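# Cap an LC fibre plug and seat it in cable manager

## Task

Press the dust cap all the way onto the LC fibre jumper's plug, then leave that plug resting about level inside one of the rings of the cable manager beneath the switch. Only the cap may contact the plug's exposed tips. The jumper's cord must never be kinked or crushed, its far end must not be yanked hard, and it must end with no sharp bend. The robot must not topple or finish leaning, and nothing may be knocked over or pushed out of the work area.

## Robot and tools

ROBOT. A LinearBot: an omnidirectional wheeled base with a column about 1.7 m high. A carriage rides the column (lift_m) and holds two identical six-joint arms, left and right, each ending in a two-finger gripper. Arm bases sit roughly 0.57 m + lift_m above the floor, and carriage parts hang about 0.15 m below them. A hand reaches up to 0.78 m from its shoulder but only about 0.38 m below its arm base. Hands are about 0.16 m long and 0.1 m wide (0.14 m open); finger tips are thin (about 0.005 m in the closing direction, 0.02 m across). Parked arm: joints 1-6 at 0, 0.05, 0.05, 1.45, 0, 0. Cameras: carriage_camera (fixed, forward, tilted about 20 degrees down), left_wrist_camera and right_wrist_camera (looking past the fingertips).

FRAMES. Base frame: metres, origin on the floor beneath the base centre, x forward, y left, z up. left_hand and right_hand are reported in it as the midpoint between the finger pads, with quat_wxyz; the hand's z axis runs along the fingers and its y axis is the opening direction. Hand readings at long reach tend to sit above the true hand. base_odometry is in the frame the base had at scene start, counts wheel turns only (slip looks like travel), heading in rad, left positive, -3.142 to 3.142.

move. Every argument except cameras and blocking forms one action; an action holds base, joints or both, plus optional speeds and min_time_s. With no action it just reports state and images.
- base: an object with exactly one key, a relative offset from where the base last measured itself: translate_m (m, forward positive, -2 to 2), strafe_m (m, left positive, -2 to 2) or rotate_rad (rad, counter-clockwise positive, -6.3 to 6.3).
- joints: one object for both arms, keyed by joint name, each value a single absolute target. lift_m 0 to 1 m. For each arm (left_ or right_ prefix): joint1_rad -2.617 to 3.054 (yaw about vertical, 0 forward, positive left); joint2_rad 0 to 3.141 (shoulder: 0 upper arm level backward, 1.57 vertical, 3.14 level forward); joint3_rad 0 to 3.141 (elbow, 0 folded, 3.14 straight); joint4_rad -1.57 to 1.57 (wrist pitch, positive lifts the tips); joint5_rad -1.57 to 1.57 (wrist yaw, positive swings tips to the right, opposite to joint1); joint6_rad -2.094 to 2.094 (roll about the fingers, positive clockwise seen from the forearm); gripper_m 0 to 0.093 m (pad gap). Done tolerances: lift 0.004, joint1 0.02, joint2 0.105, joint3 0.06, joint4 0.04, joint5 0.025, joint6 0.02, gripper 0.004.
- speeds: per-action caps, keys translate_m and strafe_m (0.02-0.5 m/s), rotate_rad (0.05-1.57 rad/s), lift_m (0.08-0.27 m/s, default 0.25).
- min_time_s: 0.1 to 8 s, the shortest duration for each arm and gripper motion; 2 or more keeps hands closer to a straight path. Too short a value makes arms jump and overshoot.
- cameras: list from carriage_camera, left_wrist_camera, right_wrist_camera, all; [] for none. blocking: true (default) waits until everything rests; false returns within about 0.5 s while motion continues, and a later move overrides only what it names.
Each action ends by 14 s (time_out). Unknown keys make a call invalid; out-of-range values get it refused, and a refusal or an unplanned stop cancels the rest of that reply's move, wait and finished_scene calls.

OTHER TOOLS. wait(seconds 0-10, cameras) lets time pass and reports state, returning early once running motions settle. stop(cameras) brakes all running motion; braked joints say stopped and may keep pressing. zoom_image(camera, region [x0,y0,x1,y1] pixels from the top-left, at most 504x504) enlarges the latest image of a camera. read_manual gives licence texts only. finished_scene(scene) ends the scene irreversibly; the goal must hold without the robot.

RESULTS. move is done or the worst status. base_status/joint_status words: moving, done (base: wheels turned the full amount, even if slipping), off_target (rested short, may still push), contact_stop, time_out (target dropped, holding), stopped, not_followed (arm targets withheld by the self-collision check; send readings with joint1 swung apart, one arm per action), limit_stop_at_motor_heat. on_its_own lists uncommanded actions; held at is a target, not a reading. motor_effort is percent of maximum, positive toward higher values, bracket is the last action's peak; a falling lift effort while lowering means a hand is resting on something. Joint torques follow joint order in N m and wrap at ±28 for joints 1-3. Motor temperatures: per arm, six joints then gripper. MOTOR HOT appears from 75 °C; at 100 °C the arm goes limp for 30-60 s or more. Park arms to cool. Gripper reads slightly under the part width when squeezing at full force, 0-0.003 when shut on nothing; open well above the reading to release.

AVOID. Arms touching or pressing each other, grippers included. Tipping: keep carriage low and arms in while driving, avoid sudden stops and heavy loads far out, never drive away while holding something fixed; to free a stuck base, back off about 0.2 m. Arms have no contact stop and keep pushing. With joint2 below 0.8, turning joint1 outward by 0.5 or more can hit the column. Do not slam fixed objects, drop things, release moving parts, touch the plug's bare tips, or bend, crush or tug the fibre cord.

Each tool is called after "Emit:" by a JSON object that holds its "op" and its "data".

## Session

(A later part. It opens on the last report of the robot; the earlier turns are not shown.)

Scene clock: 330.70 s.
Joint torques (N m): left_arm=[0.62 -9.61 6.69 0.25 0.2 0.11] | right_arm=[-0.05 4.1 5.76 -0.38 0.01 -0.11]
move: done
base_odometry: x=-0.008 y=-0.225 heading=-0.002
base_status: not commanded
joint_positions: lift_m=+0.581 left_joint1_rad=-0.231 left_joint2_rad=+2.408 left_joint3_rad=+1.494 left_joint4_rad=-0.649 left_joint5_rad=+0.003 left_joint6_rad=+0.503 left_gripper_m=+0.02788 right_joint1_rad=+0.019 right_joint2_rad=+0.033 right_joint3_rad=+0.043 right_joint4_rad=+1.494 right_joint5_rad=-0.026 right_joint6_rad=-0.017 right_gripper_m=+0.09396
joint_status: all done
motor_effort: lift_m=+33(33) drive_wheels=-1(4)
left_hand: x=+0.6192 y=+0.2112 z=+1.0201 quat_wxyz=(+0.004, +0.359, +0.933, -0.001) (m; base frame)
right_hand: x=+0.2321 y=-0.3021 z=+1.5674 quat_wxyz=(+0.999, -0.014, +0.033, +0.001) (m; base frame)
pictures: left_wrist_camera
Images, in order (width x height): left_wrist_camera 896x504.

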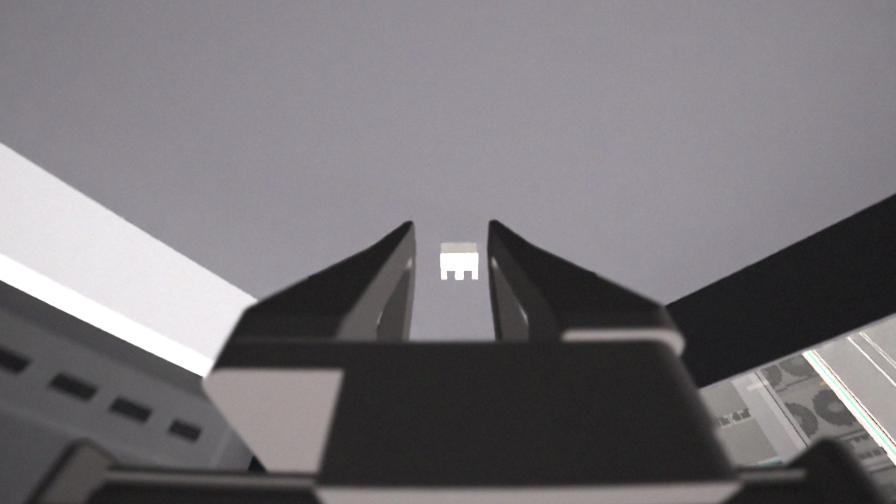

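Emit:
{"op": "move", "data": {"joints": {"lift_m": 0.587}, "speeds": {"lift_m": 0.08}, "cameras": ["left_wrist_camera"]}}

Emit:
{"op": "zoom_image", "data": {"camera": "left_wrist_camera", "region": [400, 190, 500, 290]}}

Scene clock: 337.87 s.
Joint torques (N m): left_arm=[0.61 -10.11 6.68 0.24 0.17 0.11] | right_arm=[-0.09 4.07 5.74 -0.38 0.01 -0.11]
move: done
base_odometry: x=-0.008 y=-0.225 heading=-0.002
base_status: not commanded
joint_positions: lift_m=+0.587 left_joint1_rad=-0.231 left_joint2_rad=+2.414 left_joint3_rad=+1.494 left_joint4_rad=-0.650 left_joint5_rad=+0.003 left_joint6_rad=+0.503 left_gripper_m=+0.02788 right_joint1_rad=+0.019 right_joint2_rad=+0.033 right_joint3_rad=+0.043 right_joint4_rad=+1.494 right_joint5_rad=-0.026 right_joint6_rad=-0.017 right_gripper_m=+0.09396
joint_status: all done
motor_effort: lift_m=+35(42) drive_wheels=+4(4)
left_hand: x=+0.6177 y=+0.2115 z=+1.0235 quat_wxyz=(+0.001, +0.359, +0.933, -0.002) (m; base frame)
right_hand: x=+0.2321 y=-0.3021 z=+1.5731 quat_wxyz=(+0.999, -0.014, +0.033, +0.001) (m; base frame)
pictures: left_wrist_camera
Images, in order (width x height): left_wrist_camera 896x504.

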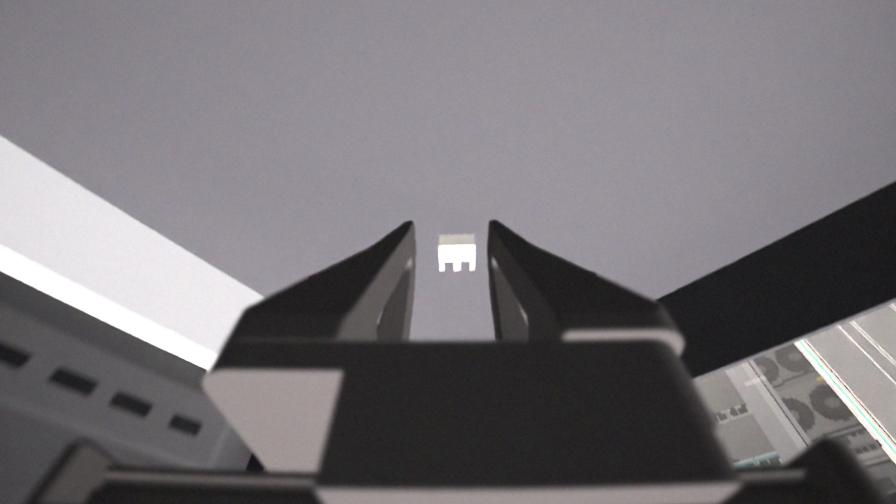

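Scaled by 5.040 from the camera's 896x504 image, which has a finer 1280x720 frame.

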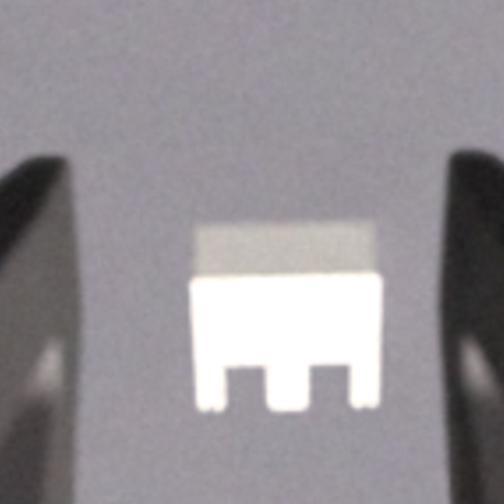

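Emit:
{"op": "move", "data": {"joints": {"lift_m": 0.5855}, "speeds": {"lift_m": 0.08}, "cameras": []}}

Emit:
{"op": "move", "data": {"joints": {"left_gripper_m": 0.008}, "min_time_s": 2.5, "cameras": ["left_wrist_camera"]}}

Emit:
{"op": "zoom_image", "data": {"camera": "left_wrist_camera", "region": [400, 190, 500, 290]}}

Scene clock: 345.50 s.
Joint torques (N m): left_arm=[0.59 -10.19 6.69 0.24 0.17 0.11] | right_arm=[-0.06 4.1 5.75 -0.38 0.01 -0.11]
move: done
base_odometry: x=-0.008 y=-0.225 heading=-0.002
base_status: not commanded
joint_positions: lift_m=+0.586 left_joint1_rad=-0.231 left_joint2_rad=+2.415 left_joint3_rad=+1.494 left_joint4_rad=-0.650 left_joint5_rad=+0.003 left_joint6_rad=+0.503 left_gripper_m=+0.02788 right_joint1_rad=+0.019 right_joint2_rad=+0.033 right_joint3_rad=+0.043 right_joint4_rad=+1.494 right_joint5_rad=-0.026 right_joint6_rad=-0.017 right_gripper_m=+0.09396
joint_status: all done
motor_effort: lift_m=+33(33) drive_wheels=+1(3)
left_hand: x=+0.6173 y=+0.2116 z=+1.0217 quat_wxyz=(+0.000, +0.359, +0.933, -0.002) (m; base frame)
right_hand: x=+0.2321 y=-0.3021 z=+1.5718 quat_wxyz=(+0.999, -0.014, +0.033, +0.001) (m; base frame)
pictures: none
No camera images: "cameras" was empty.

Scene clock: 348.30 s.
Joint torques (N m): left_arm=[0.64 -10.19 6.67 0.24 0.17 0.11] | right_arm=[-0.08 4.07 5.75 -0.38 0.01 -0.11]
move: off_target
base_odometry: x=-0.008 y=-0.225 heading=-0.002
base_status: not commanded
joint_positions: lift_m=+0.586 left_joint1_rad=-0.231 left_joint2_rad=+2.415 left_joint3_rad=+1.494 left_joint4_rad=-0.650 left_joint5_rad=+0.003 left_joint6_rad=+0.503 left_gripper_m=+0.01203 right_joint1_rad=+0.019 right_joint2_rad=+0.033 right_joint3_rad=+0.043 right_joint4_rad=+1.494 right_joint5_rad=-0.026 right_joint6_rad=-0.017 right_gripper_m=+0.09396
joint_status: left_gripper_m off_target (ended at +0.01205, target +0.00800)
motor_effort: lift_m=+33(33) drive_wheels=-1(5)
left_hand: x=+0.6173 y=+0.2116 z=+1.0217 quat_wxyz=(+0.000, +0.359, +0.933, -0.002) (m; base frame)
right_hand: x=+0.2321 y=-0.3021 z=+1.5718 quat_wxyz=(+0.999, -0.014, +0.033, +0.001) (m; base frame)
pictures: left_wrist_camera
Images, in order (width x height): left_wrist_camera 896x504.

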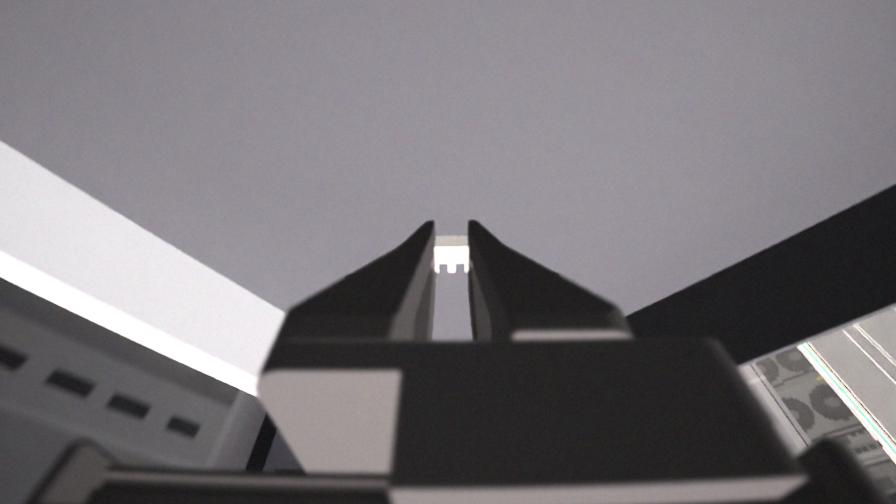

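Scaled by 5.040 from the camera's 896x504 image, which has a finer 1280x720 frame.

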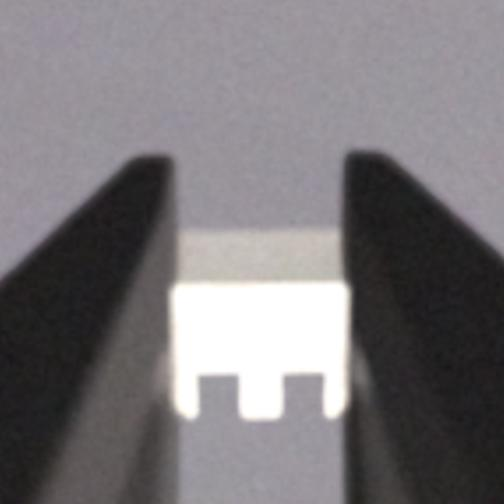

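Emit:
{"op": "move", "data": {"joints": {"lift_m": 0.66}, "speeds": {"lift_m": 0.08}, "cameras": ["left_wrist_camera", "carriage_camera"]}}

Emit:
{"op": "zoom_image", "data": {"camera": "left_wrist_camera", "region": [400, 190, 500, 290]}}

Emit:
{"op": "zoom_image", "data": {"camera": "carriage_camera", "region": [320, 260, 560, 420]}}

Scene clock: 355.27 s.
Joint torques (N m): left_arm=[0.61 -10.45 6.67 0.23 0.16 0.11] | right_arm=[-0.08 4.08 5.78 -0.38 0.01 -0.11]
move: done
base_odometry: x=-0.008 y=-0.225 heading=-0.002
base_status: not commanded
joint_positions: lift_m=+0.660 left_joint1_rad=-0.231 left_joint2_rad=+2.418 left_joint3_rad=+1.494 left_joint4_rad=-0.650 left_joint5_rad=+0.003 left_joint6_rad=+0.503 left_gripper_m=+0.01203 right_joint1_rad=+0.019 right_joint2_rad=+0.033 right_joint3_rad=+0.043 right_joint4_rad=+1.494 right_joint5_rad=-0.026 right_joint6_rad=-0.017 right_gripper_m=+0.09396
joint_status: all done
motor_effort: lift_m=+35(42) drive_wheels=+2(6)
left_hand: x=+0.6166 y=+0.2118 z=+1.0948 quat_wxyz=(-0.002, +0.359, +0.933, -0.002) (m; base frame)
right_hand: x=+0.2321 y=-0.3021 z=+1.6462 quat_wxyz=(+0.999, -0.014, +0.033, +0.001) (m; base frame)
pictures: carriage_camera, left_wrist_camera
Images, in order (width x height): carriage_camera 896x504, left_wrist_camera 896x504.

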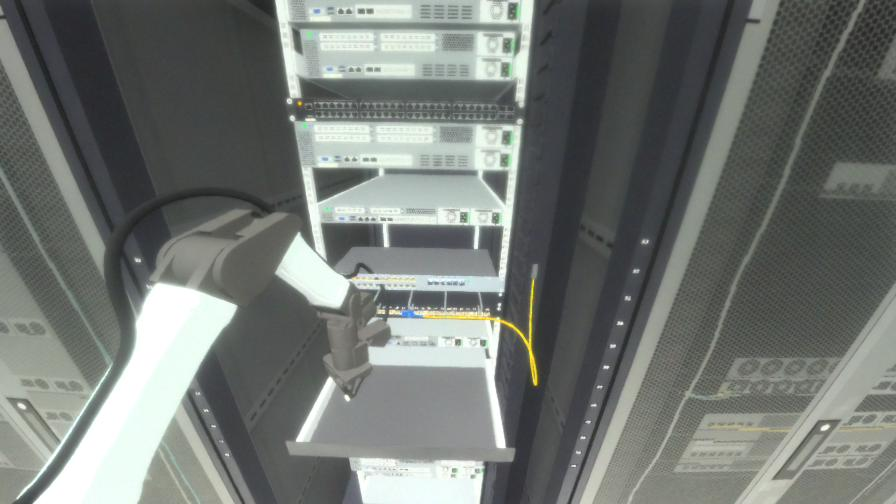

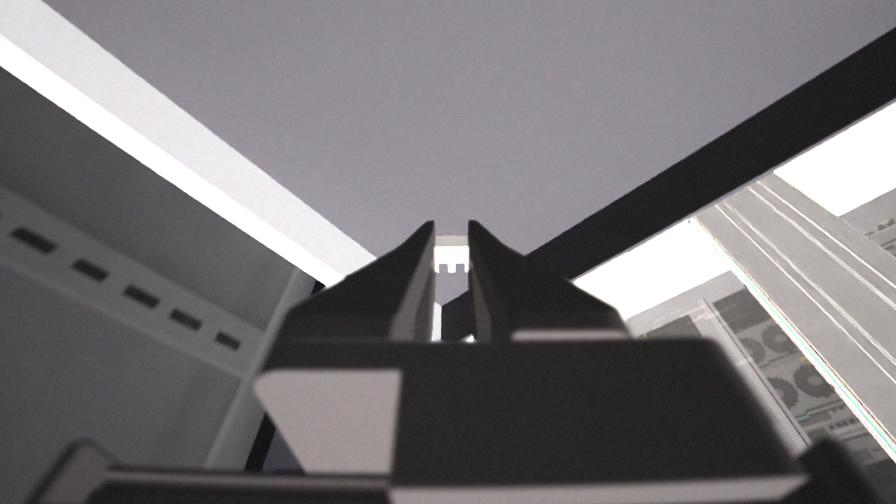

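Scaled by 5.040 from the camera's 896x504 image, which has a finer 1280x720 frame.

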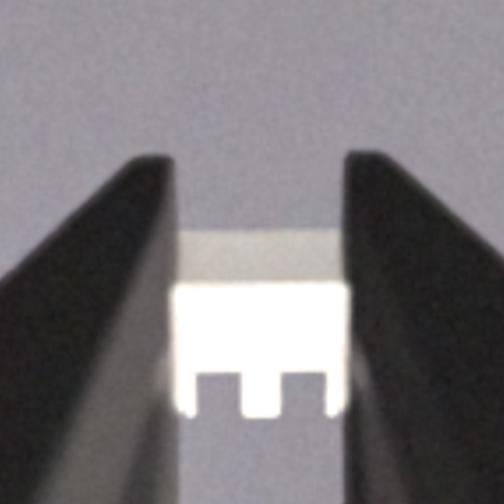

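Scaled by 2.100 from the camera's 896x504 image, which has a finer 1280x720 frame.

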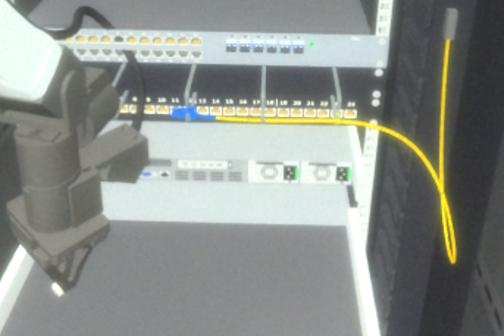

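Emit:
{"op": "move", "data": {"joints": {"left_joint1_rad": -0.325, "left_joint2_rad": 1.58, "left_joint3_rad": 1.42, "left_joint4_rad": -1.40, "left_joint5_rad": 0.012, "left_joint6_rad": -1.90}, "min_time_s": 3.5, "cameras": ["left_wrist_camera"]}}

Emit:
{"op": "move", "data": {"base": {"strafe_m": -0.03}, "joints": {"lift_m": 0.62, "right_joint1_rad": 1.1085, "right_joint2_rad": 2.19, "right_joint3_rad": 0.775, "right_joint4_rad": 1.4306, "right_joint5_rad": 0.682, "right_joint6_rad": 1.581, "right_gripper_m": 0.04}, "speeds": {"strafe_m": 0.05}, "min_time_s": 4, "cameras": ["all"]}}

Emit:
{"op": "zoom_image", "data": {"camera": "right_wrist_camera", "region": [300, 0, 600, 240]}}

Emit:
{"op": "zoom_image", "data": {"camera": "carriage_camera", "region": [380, 270, 540, 370]}}

Scene clock: 418.10 s.
Joint torques (N m): left_arm=[-0.64 -8.02 5.57 0.02 0.07 -0.08] | right_arm=[-0.06 4.1 5.76 -0.38 0.01 -0.11]
move: done
base_odometry: x=-0.008 y=-0.225 heading=-0.002
base_status: not commanded
joint_positions: lift_m=+0.660 left_joint1_rad=-0.316 left_joint2_rad=+1.607 left_joint3_rad=+1.434 left_joint4_rad=-1.387 left_joint5_rad=+0.003 left_joint6_rad=-1.888 left_gripper_m=+0.01202 right_joint1_rad=+0.019 right_joint2_rad=+0.033 right_joint3_rad=+0.043 right_joint4_rad=+1.494 right_joint5_rad=-0.026 right_joint6_rad=-0.017 right_gripper_m=+0.09396
joint_status: all done
motor_effort: lift_m=+35(35) drive_wheels=+5(6)
left_hand: x=+0.4850 y=+0.2180 z=+1.3604 quat_wxyz=(+0.001, -0.707, +0.707, -0.006) (m; base frame)
right_hand: x=+0.2321 y=-0.3021 z=+1.6462 quat_wxyz=(+0.999, -0.014, +0.033, +0.001) (m; base frame)
pictures: left_wrist_camera
Images, in order (width x height): left_wrist_camera 896x504.

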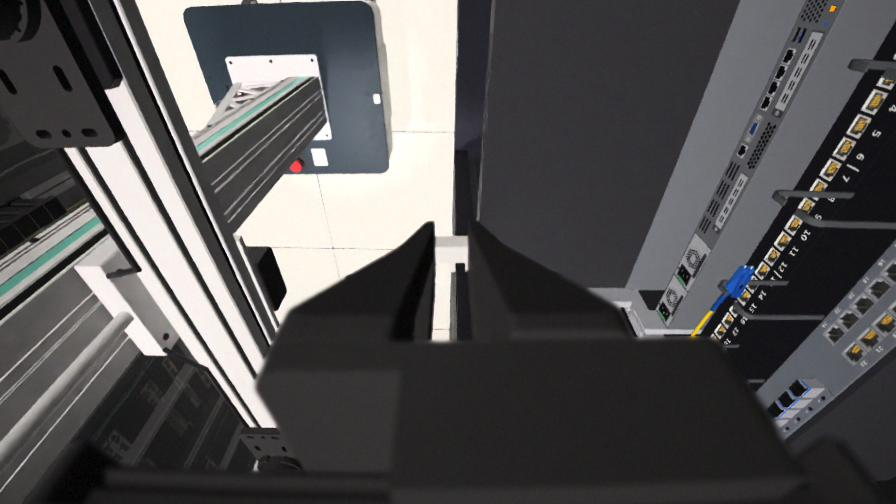

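Scene clock: 422.40 s.
Joint torques (N m): left_arm=[-0.21 -6.93 6.15 0.09 0.06 -0.08] | right_arm=[0.49 -8.85 5.52 2.22 0.11 -0.08]
move: done
base_odometry: x=-0.008 y=-0.255 heading=-0.001
base_status: done
joint_positions: lift_m=+0.620 left_joint1_rad=-0.321 left_joint2_rad=+1.595 left_joint3_rad=+1.427 left_joint4_rad=-1.396 left_joint5_rad=+0.005 left_joint6_rad=-1.890 left_gripper_m=+0.01202 right_joint1_rad=+1.103 right_joint2_rad=+2.175 right_joint3_rad=+0.758 right_joint4_rad=+1.444 right_joint5_rad=+0.671 right_joint6_rad=+1.569 right_gripper_m=+0.04013
joint_status: all done
motor_effort: lift_m=+35(36) drive_wheels=-1(10)
left_hand: x=+0.4805 y=+0.2177 z=+1.3218 quat_wxyz=(+0.000, -0.706, +0.708, -0.005) (m; base frame)
right_hand: x=+0.5269 y=+0.0702 z=+1.2777 quat_wxyz=(+0.381, +0.382, +0.586, +0.605) (m; base frame)
pictures: carriage_camera, left_wrist_camera, right_wrist_camera
Images, in order (width x height): carriage_camera 896x504, left_wrist_camera 896x504, right_wrist_camera 896x504.

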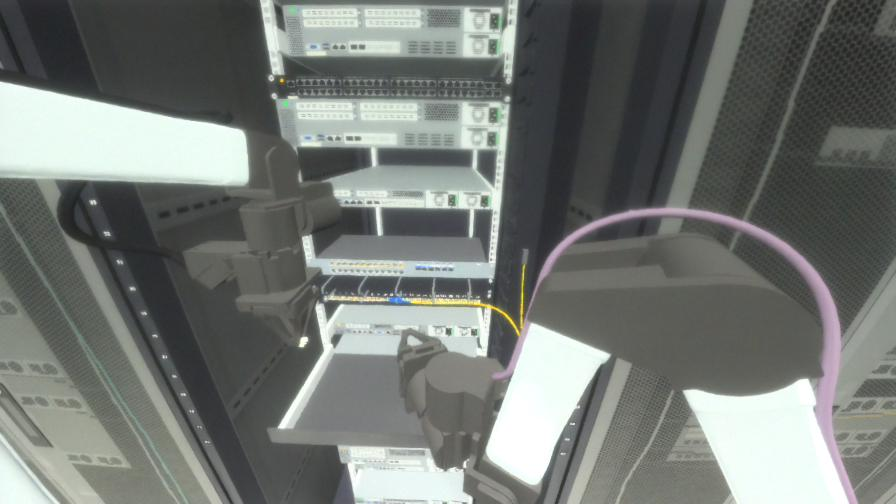

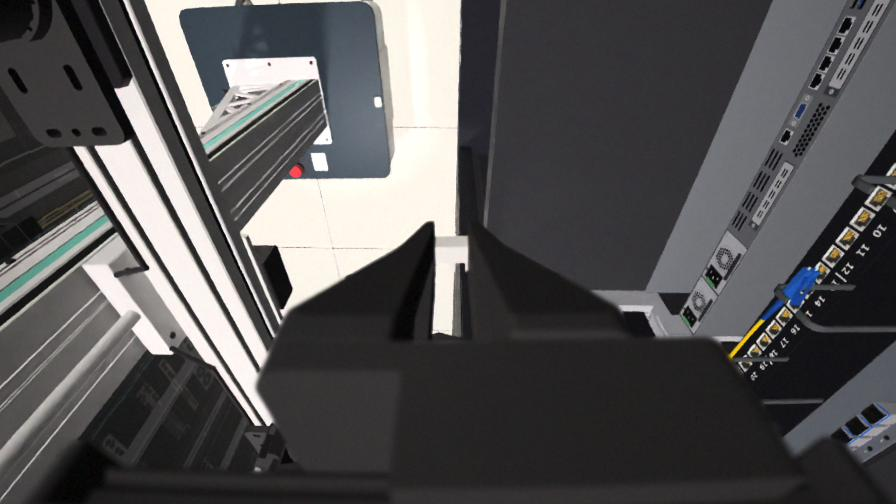

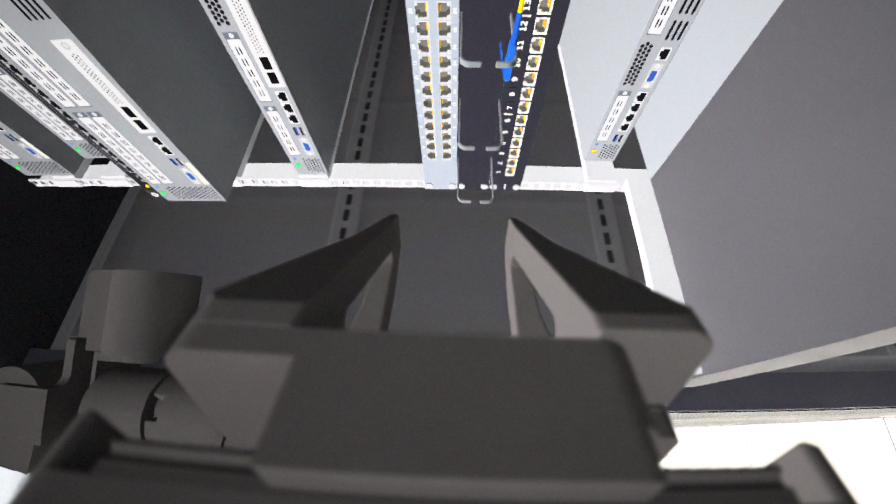

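Scaled by 1.680 from the camera's 896x504 image, which has a finer 1280x720 frame.

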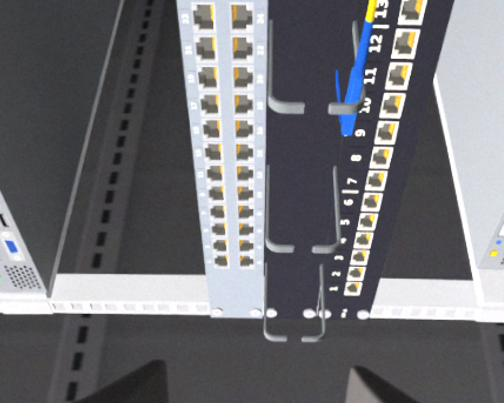

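Scaled by 3.150 from the camera's 896x504 image, which has a finer 1280x720 frame.

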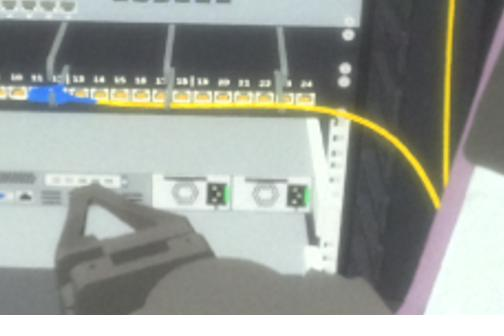

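Emit:
{"op": "move", "data": {"base": {"translate_m": 0.12}, "speeds": {"translate_m": 0.05}, "cameras": ["all"]}}

Emit:
{"op": "zoom_image", "data": {"camera": "right_wrist_camera", "region": [350, 0, 650, 240]}}

Emit:
{"op": "zoom_image", "data": {"camera": "carriage_camera", "region": [340, 270, 500, 370]}}

Scene clock: 438.43 s.
Joint torques (N m): left_arm=[-0.24 -6.95 6.15 0.11 0.05 -0.08] | right_arm=[0.23 -8.84 5.52 2.22 0.09 -0.09]
Motor temperatures (°C): left_arm=[29 50 47 30 29 33 34] | right_arm=[31 38 40 35 31 30 33]
move: done
base_odometry: x=+0.112 y=-0.255 heading=-0.002
base_status: done
joint_positions: lift_m=+0.620 left_joint1_rad=-0.321 left_joint2_rad=+1.595 left_joint3_rad=+1.427 left_joint4_rad=-1.396 left_joint5_rad=+0.005 left_joint6_rad=-1.890 left_gripper_m=+0.01202 right_joint1_rad=+1.105 right_joint2_rad=+2.175 right_joint3_rad=+0.758 right_joint4_rad=+1.444 right_joint5_rad=+0.674 right_joint6_rad=+1.570 right_gripper_m=+0.04013
joint_status: not commanded
motor_effort: lift_m=+36(36) drive_wheels=-2(10)
left_hand: x=+0.4804 y=+0.2177 z=+1.3218 quat_wxyz=(-0.001, -0.706, +0.708, -0.004) (m; base frame)
right_hand: x=+0.5264 y=+0.0703 z=+1.2777 quat_wxyz=(+0.381, +0.382, +0.586, +0.605) (m; base frame)
pictures: carriage_camera, left_wrist_camera, right_wrist_camera
Images, in order (width x height): carriage_camera 896x504, left_wrist_camera 896x504, right_wrist_camera 896x504.

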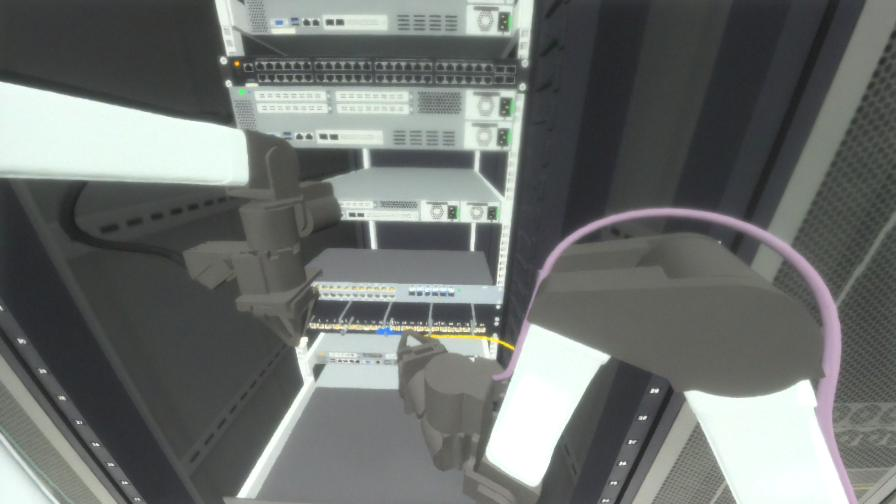

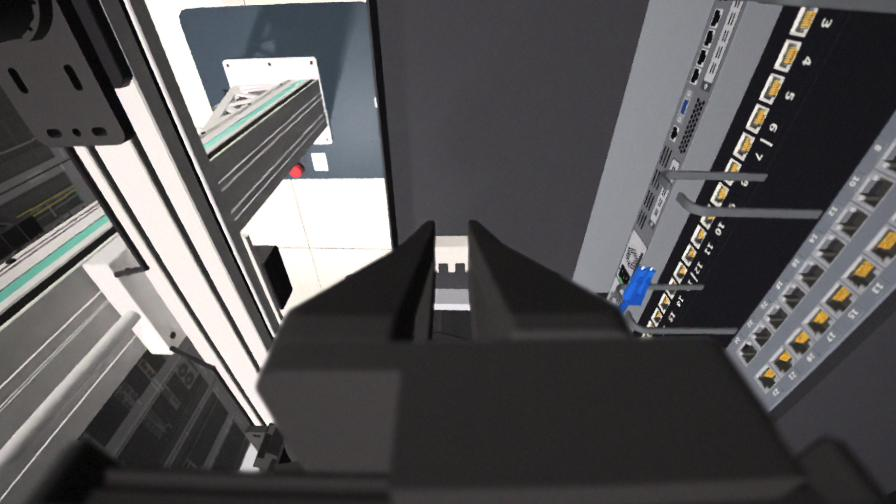

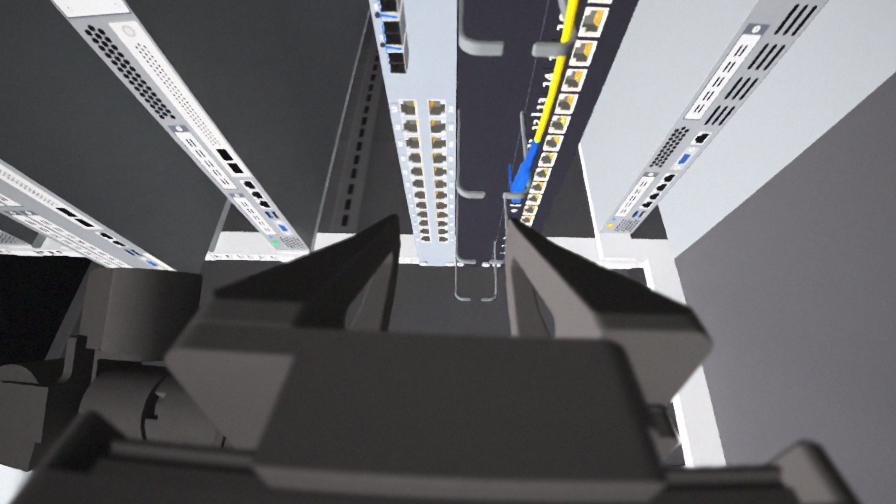

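Scaled by 1.680 from the camera's 896x504 image, which has a finer 1280x720 frame.

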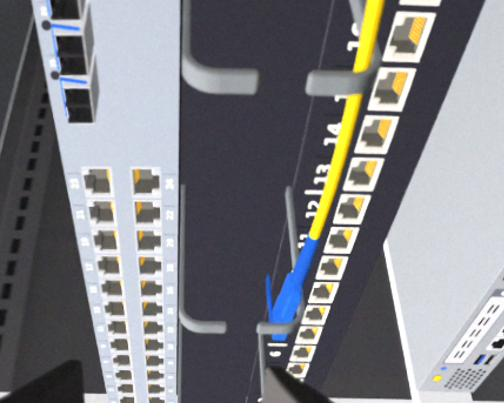

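Scaled by 3.150 from the camera's 896x504 image, which has a finer 1280x720 frame.

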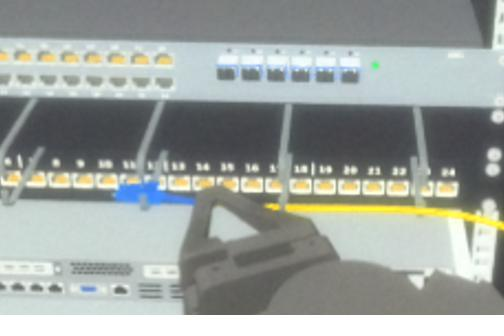

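Emit:
{"op": "move", "data": {"joints": {"right_joint1_rad": 1.009, "right_joint2_rad": 2.359, "right_joint3_rad": 0.943, "right_joint4_rad": 1.41, "right_joint5_rad": 0.568, "right_joint6_rad": 1.581}, "min_time_s": 2.5, "cameras": ["right_wrist_camera", "carriage_camera"]}}

Emit:
{"op": "zoom_image", "data": {"camera": "right_wrist_camera", "region": [350, 60, 570, 280]}}

Emit:
{"op": "zoom_image", "data": {"camera": "carriage_camera", "region": [360, 300, 460, 370]}}

Scene clock: 465.37 s.
Joint torques (N m): left_arm=[-0.23 -6.93 6.15 0.11 0.05 -0.08] | right_arm=[-0.62 -9.99 5.6 2.26 -0.09 -0.1]
move: done
base_odometry: x=+0.112 y=-0.255 heading=-0.002
base_status: not commanded
joint_positions: lift_m=+0.620 left_joint1_rad=-0.321 left_joint2_rad=+1.595 left_joint3_rad=+1.427 left_joint4_rad=-1.396 left_joint5_rad=+0.005 left_joint6_rad=-1.890 left_gripper_m=+0.01202 right_joint1_rad=+1.015 right_joint2_rad=+2.341 right_joint3_rad=+0.926 right_joint4_rad=+1.426 right_joint5_rad=+0.579 right_joint6_rad=+1.571 right_gripper_m=+0.04013
joint_status: all done
motor_effort: lift_m=+36(36) drive_wheels=+1(5)
left_hand: x=+0.4804 y=+0.2177 z=+1.3218 quat_wxyz=(-0.001, -0.706, +0.708, -0.004) (m; base frame)
right_hand: x=+0.5709 y=+0.0851 z=+1.2464 quat_wxyz=(+0.380, +0.380, +0.593, +0.600) (m; base frame)
pictures: carriage_camera, right_wrist_camera
Images, in order (width x height): carriage_camera 896x504, right_wrist_camera 896x504.

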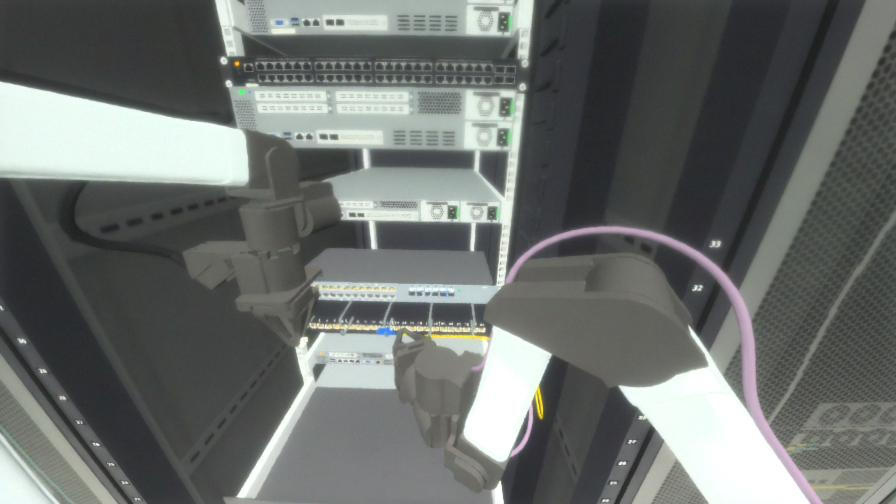

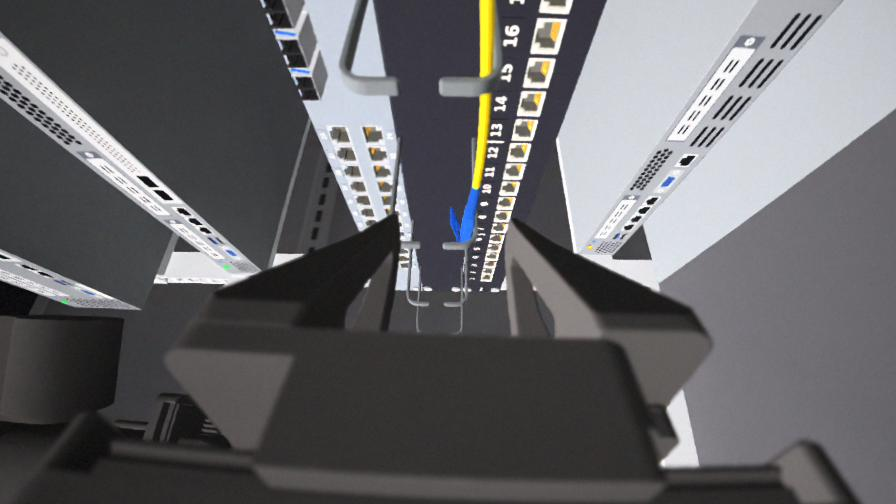

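Scaled by 2.291 from the camera's 896x504 image, which has a finer 1280x720 frame.

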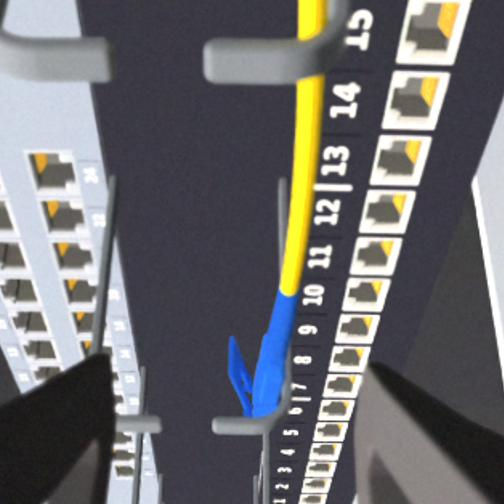

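Scaled by 5.040 from the camera's 896x504 image, which has a finer 1280x720 frame.

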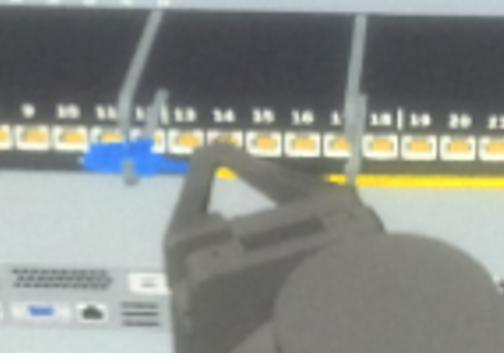

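Emit:
{"op": "move", "data": {"joints": {"right_joint1_rad": 0.957, "right_joint2_rad": 2.422, "right_joint3_rad": 1.087, "right_joint4_rad": 1.319, "right_joint5_rad": 0.5156, "right_joint6_rad": 1.581, "right_gripper_m": 0.035}, "min_time_s": 2.5, "cameras": ["right_wrist_camera", "carriage_camera"]}}

Emit:
{"op": "zoom_image", "data": {"camera": "right_wrist_camera", "region": [370, 140, 540, 340]}}

Emit:
{"op": "zoom_image", "data": {"camera": "carriage_camera", "region": [350, 300, 450, 370]}}

Scene clock: 486.27 s.
Joint torques (N m): left_arm=[-0.23 -6.95 6.17 0.1 0.05 -0.09] | right_arm=[-0.61 -10.81 6.17 2.28 -0.09 -0.1]
move: done
base_odometry: x=+0.112 y=-0.255 heading=-0.002
base_status: not commanded
joint_positions: lift_m=+0.620 left_joint1_rad=-0.321 left_joint2_rad=+1.595 left_joint3_rad=+1.427 left_joint4_rad=-1.396 left_joint5_rad=+0.005 left_joint6_rad=-1.890 left_gripper_m=+0.01202 right_joint1_rad=+0.962 right_joint2_rad=+2.403 right_joint3_rad=+1.069 right_joint4_rad=+1.336 right_joint5_rad=+0.526 right_joint6_rad=+1.571 right_gripper_m=+0.03513
joint_status: all done
motor_effort: lift_m=+36(36) drive_wheels=-1(6)
left_hand: x=+0.4804 y=+0.2177 z=+1.3218 quat_wxyz=(-0.001, -0.706, +0.708, -0.004) (m; base frame)
right_hand: x=+0.6044 y=+0.0989 z=+1.2414 quat_wxyz=(+0.380, +0.380, +0.596, +0.597) (m; base frame)
pictures: carriage_camera, right_wrist_camera
Images, in order (width x height): carriage_camera 896x504, right_wrist_camera 896x504.

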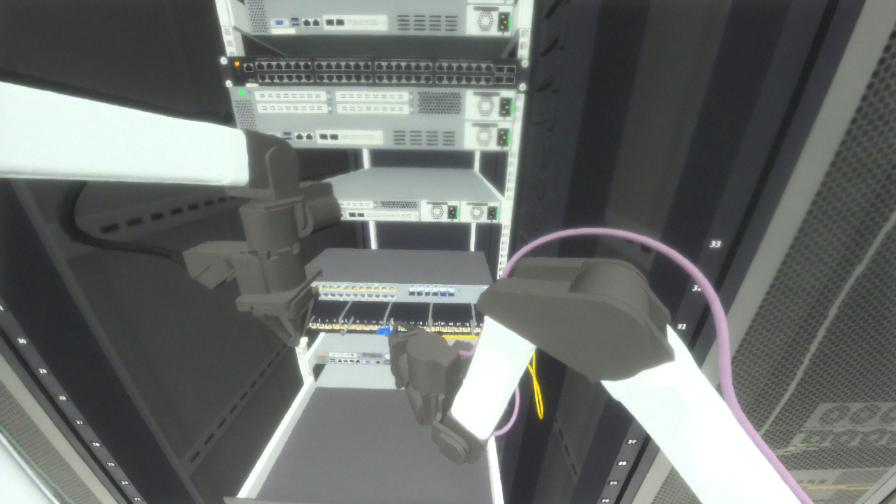

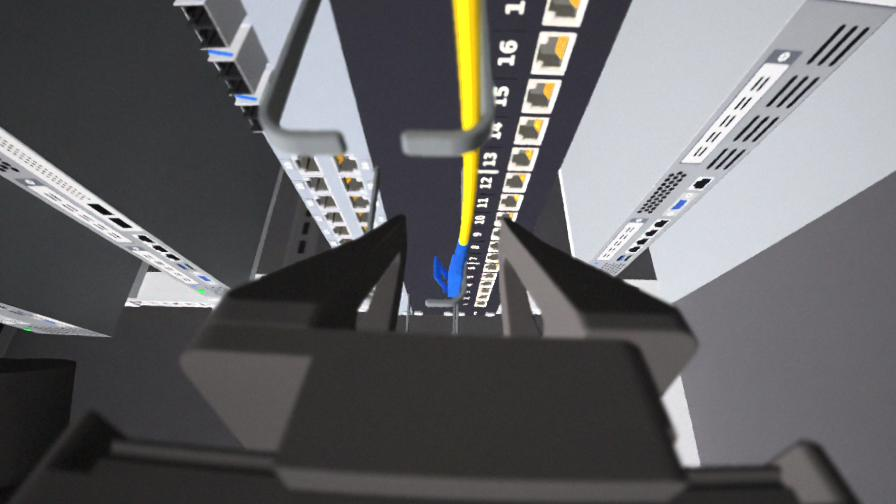

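Scaled by 2.520 from the camera's 896x504 image, which has a finer 1280x720 frame.

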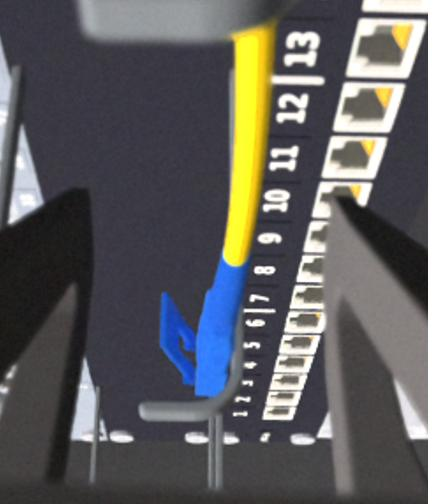

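Scaled by 5.040 from the camera's 896x504 image, which has a finer 1280x720 frame.

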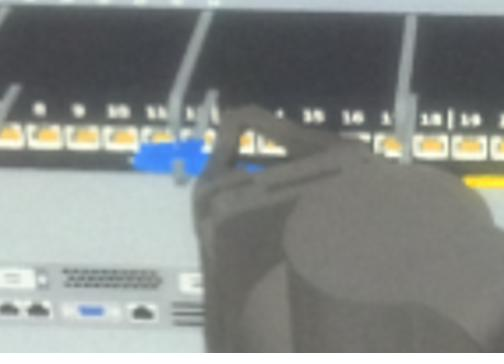

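Emit:
{"op": "move", "data": {"joints": {"right_gripper_m": 0.012}, "min_time_s": 1.5, "cameras": ["right_wrist_camera"]}}

Emit:
{"op": "zoom_image", "data": {"camera": "right_wrist_camera", "region": [380, 170, 530, 330]}}

Scene clock: 496.83 s.
Joint torques (N m): left_arm=[-0.23 -6.94 6.13 0.1 0.06 -0.09] | right_arm=[-0.59 -10.81 6.19 2.3 -0.11 -0.1]
Motor temperatures (°C): left_arm=[29 47 47 30 29 33 35] | right_arm=[31 44 41 39 31 30 33]
move: done
base_odometry: x=+0.112 y=-0.255 heading=-0.002
base_status: not commanded
joint_positions: lift_m=+0.620 left_joint1_rad=-0.321 left_joint2_rad=+1.595 left_joint3_rad=+1.427 left_joint4_rad=-1.396 left_joint5_rad=+0.005 left_joint6_rad=-1.890 left_gripper_m=+0.01202 right_joint1_rad=+0.962 right_joint2_rad=+2.403 right_joint3_rad=+1.069 right_joint4_rad=+1.336 right_joint5_rad=+0.526 right_joint6_rad=+1.571 right_gripper_m=+0.01214
joint_status: all done
motor_effort: lift_m=+36(36) drive_wheels=+1(6)
left_hand: x=+0.4804 y=+0.2177 z=+1.3218 quat_wxyz=(-0.001, -0.706, +0.708, -0.004) (m; base frame)
right_hand: x=+0.6044 y=+0.0989 z=+1.2413 quat_wxyz=(+0.380, +0.380, +0.596, +0.597) (m; base frame)
pictures: right_wrist_camera
Images, in order (width x height): right_wrist_camera 896x504.

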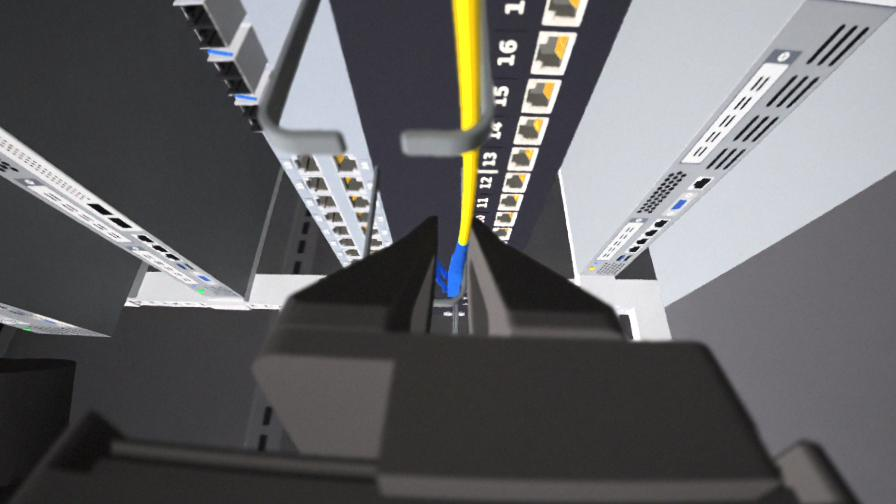

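Scaled by 3.150 from the camera's 896x504 image, which has a finer 1280x720 frame.

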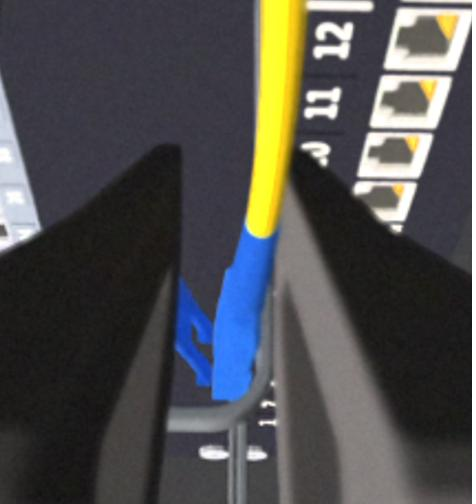

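Emit:
{"op": "move", "data": {"joints": {"right_gripper_m": 0.004}, "min_time_s": 1.5, "cameras": ["right_wrist_camera", "carriage_camera"]}}

Scene clock: 553.10 s.
Joint torques (N m): left_arm=[-0.21 -6.94 6.17 0.11 0.05 -0.08] | right_arm=[-0.61 -10.81 6.2 2.31 -0.1 -0.1]
move: done
base_odometry: x=+0.112 y=-0.255 heading=-0.002
base_status: not commanded
joint_positions: lift_m=+0.620 left_joint1_rad=-0.321 left_joint2_rad=+1.595 left_joint3_rad=+1.427 left_joint4_rad=-1.396 left_joint5_rad=+0.005 left_joint6_rad=-1.890 left_gripper_m=+0.01202 right_joint1_rad=+0.962 right_joint2_rad=+2.403 right_joint3_rad=+1.069 right_joint4_rad=+1.334 right_joint5_rad=+0.526 right_joint6_rad=+1.571 right_gripper_m=+0.00405
joint_status: all done
motor_effort: lift_m=+36(36) drive_wheels=-1(5)
left_hand: x=+0.4804 y=+0.2177 z=+1.3218 quat_wxyz=(-0.001, -0.706, +0.708, -0.004) (m; base frame)
right_hand: x=+0.6044 y=+0.0989 z=+1.2410 quat_wxyz=(+0.380, +0.380, +0.597, +0.596) (m; base frame)
pictures: carriage_camera, right_wrist_camera
Images, in order (width x height): carriage_camera 896x504, right_wrist_camera 896x504.

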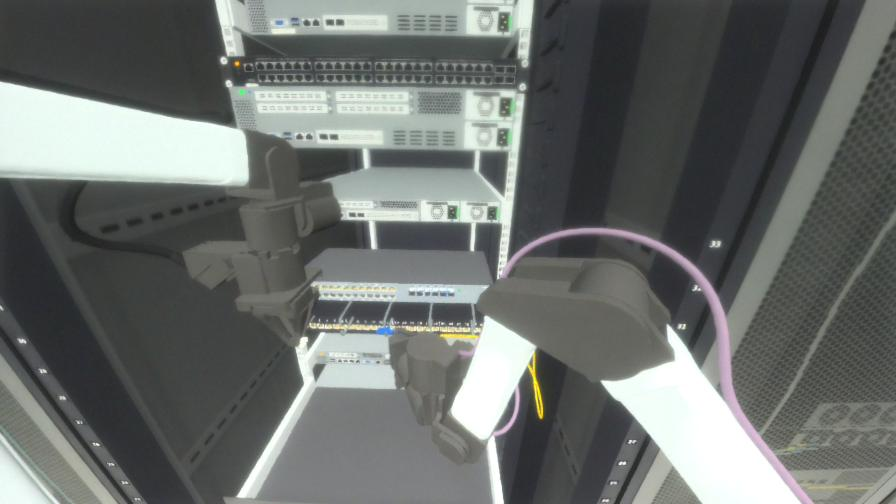

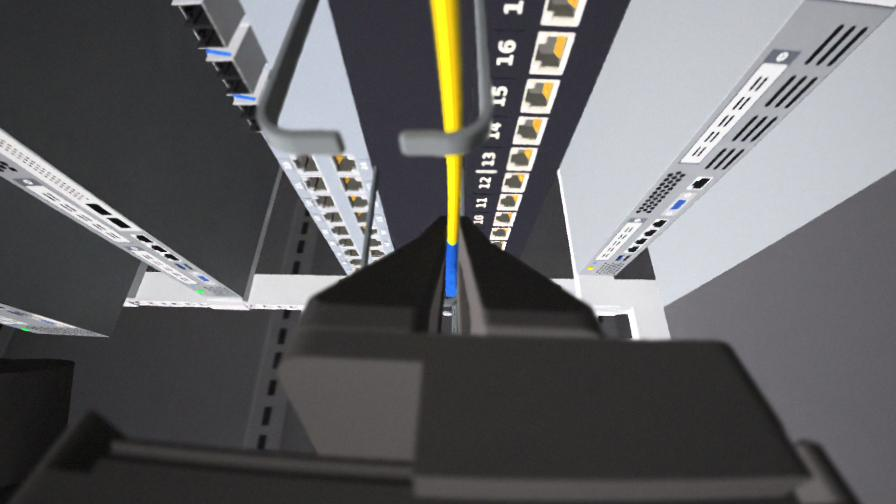

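Emit:
{"op": "move", "data": {"joints": {"right_gripper_m": 0.0015}, "min_time_s": 1.0, "cameras": ["right_wrist_camera"]}}

Emit:
{"op": "zoom_image", "data": {"camera": "right_wrist_camera", "region": [360, 180, 560, 340]}}

Scene clock: 557.23 s.
Joint torques (N m): left_arm=[-0.2 -6.94 6.15 0.1 0.05 -0.08] | right_arm=[-0.61 -10.82 6.19 2.31 -0.11 -0.1]
move: done
base_odometry: x=+0.112 y=-0.255 heading=-0.002
base_status: not commanded
joint_positions: lift_m=+0.620 left_joint1_rad=-0.321 left_joint2_rad=+1.595 left_joint3_rad=+1.427 left_joint4_rad=-1.396 left_joint5_rad=+0.005 left_joint6_rad=-1.890 left_gripper_m=+0.01202 right_joint1_rad=+0.962 right_joint2_rad=+2.403 right_joint3_rad=+1.069 right_joint4_rad=+1.334 right_joint5_rad=+0.526 right_joint6_rad=+1.571 right_gripper_m=+0.00381
joint_status: all done
motor_effort: lift_m=+35(36) drive_wheels=+0(4)
left_hand: x=+0.4804 y=+0.2177 z=+1.3218 quat_wxyz=(-0.001, -0.706, +0.708, -0.004) (m; base frame)
right_hand: x=+0.6044 y=+0.0989 z=+1.2409 quat_wxyz=(+0.380, +0.380, +0.597, +0.596) (m; base frame)
pictures: right_wrist_camera
Images, in order (width x height): right_wrist_camera 896x504.

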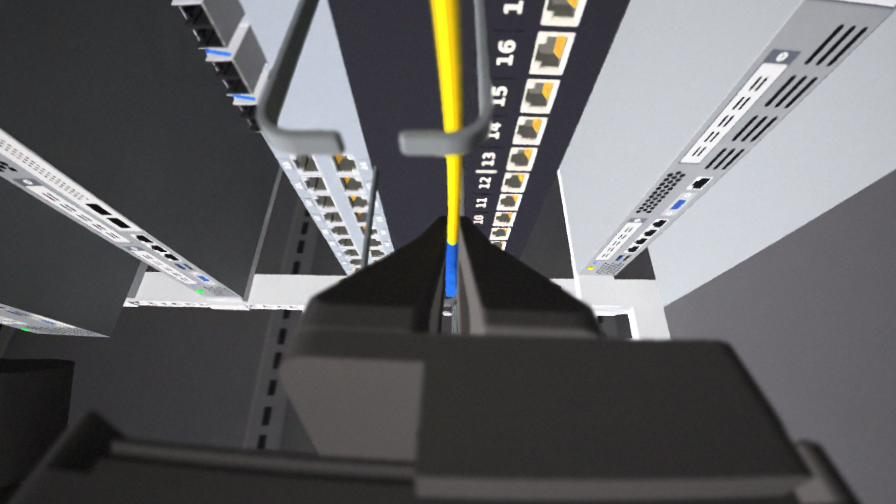

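Scaled by 2.520 from the camera's 896x504 image, which has a finer 1280x720 frame.

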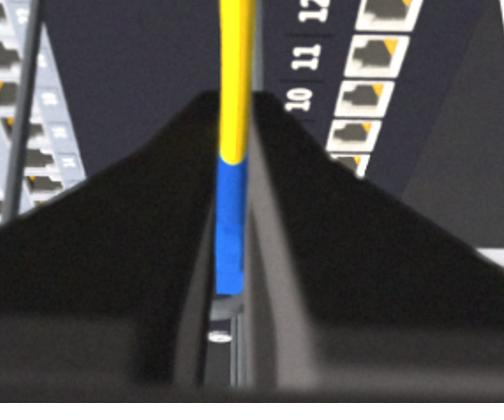

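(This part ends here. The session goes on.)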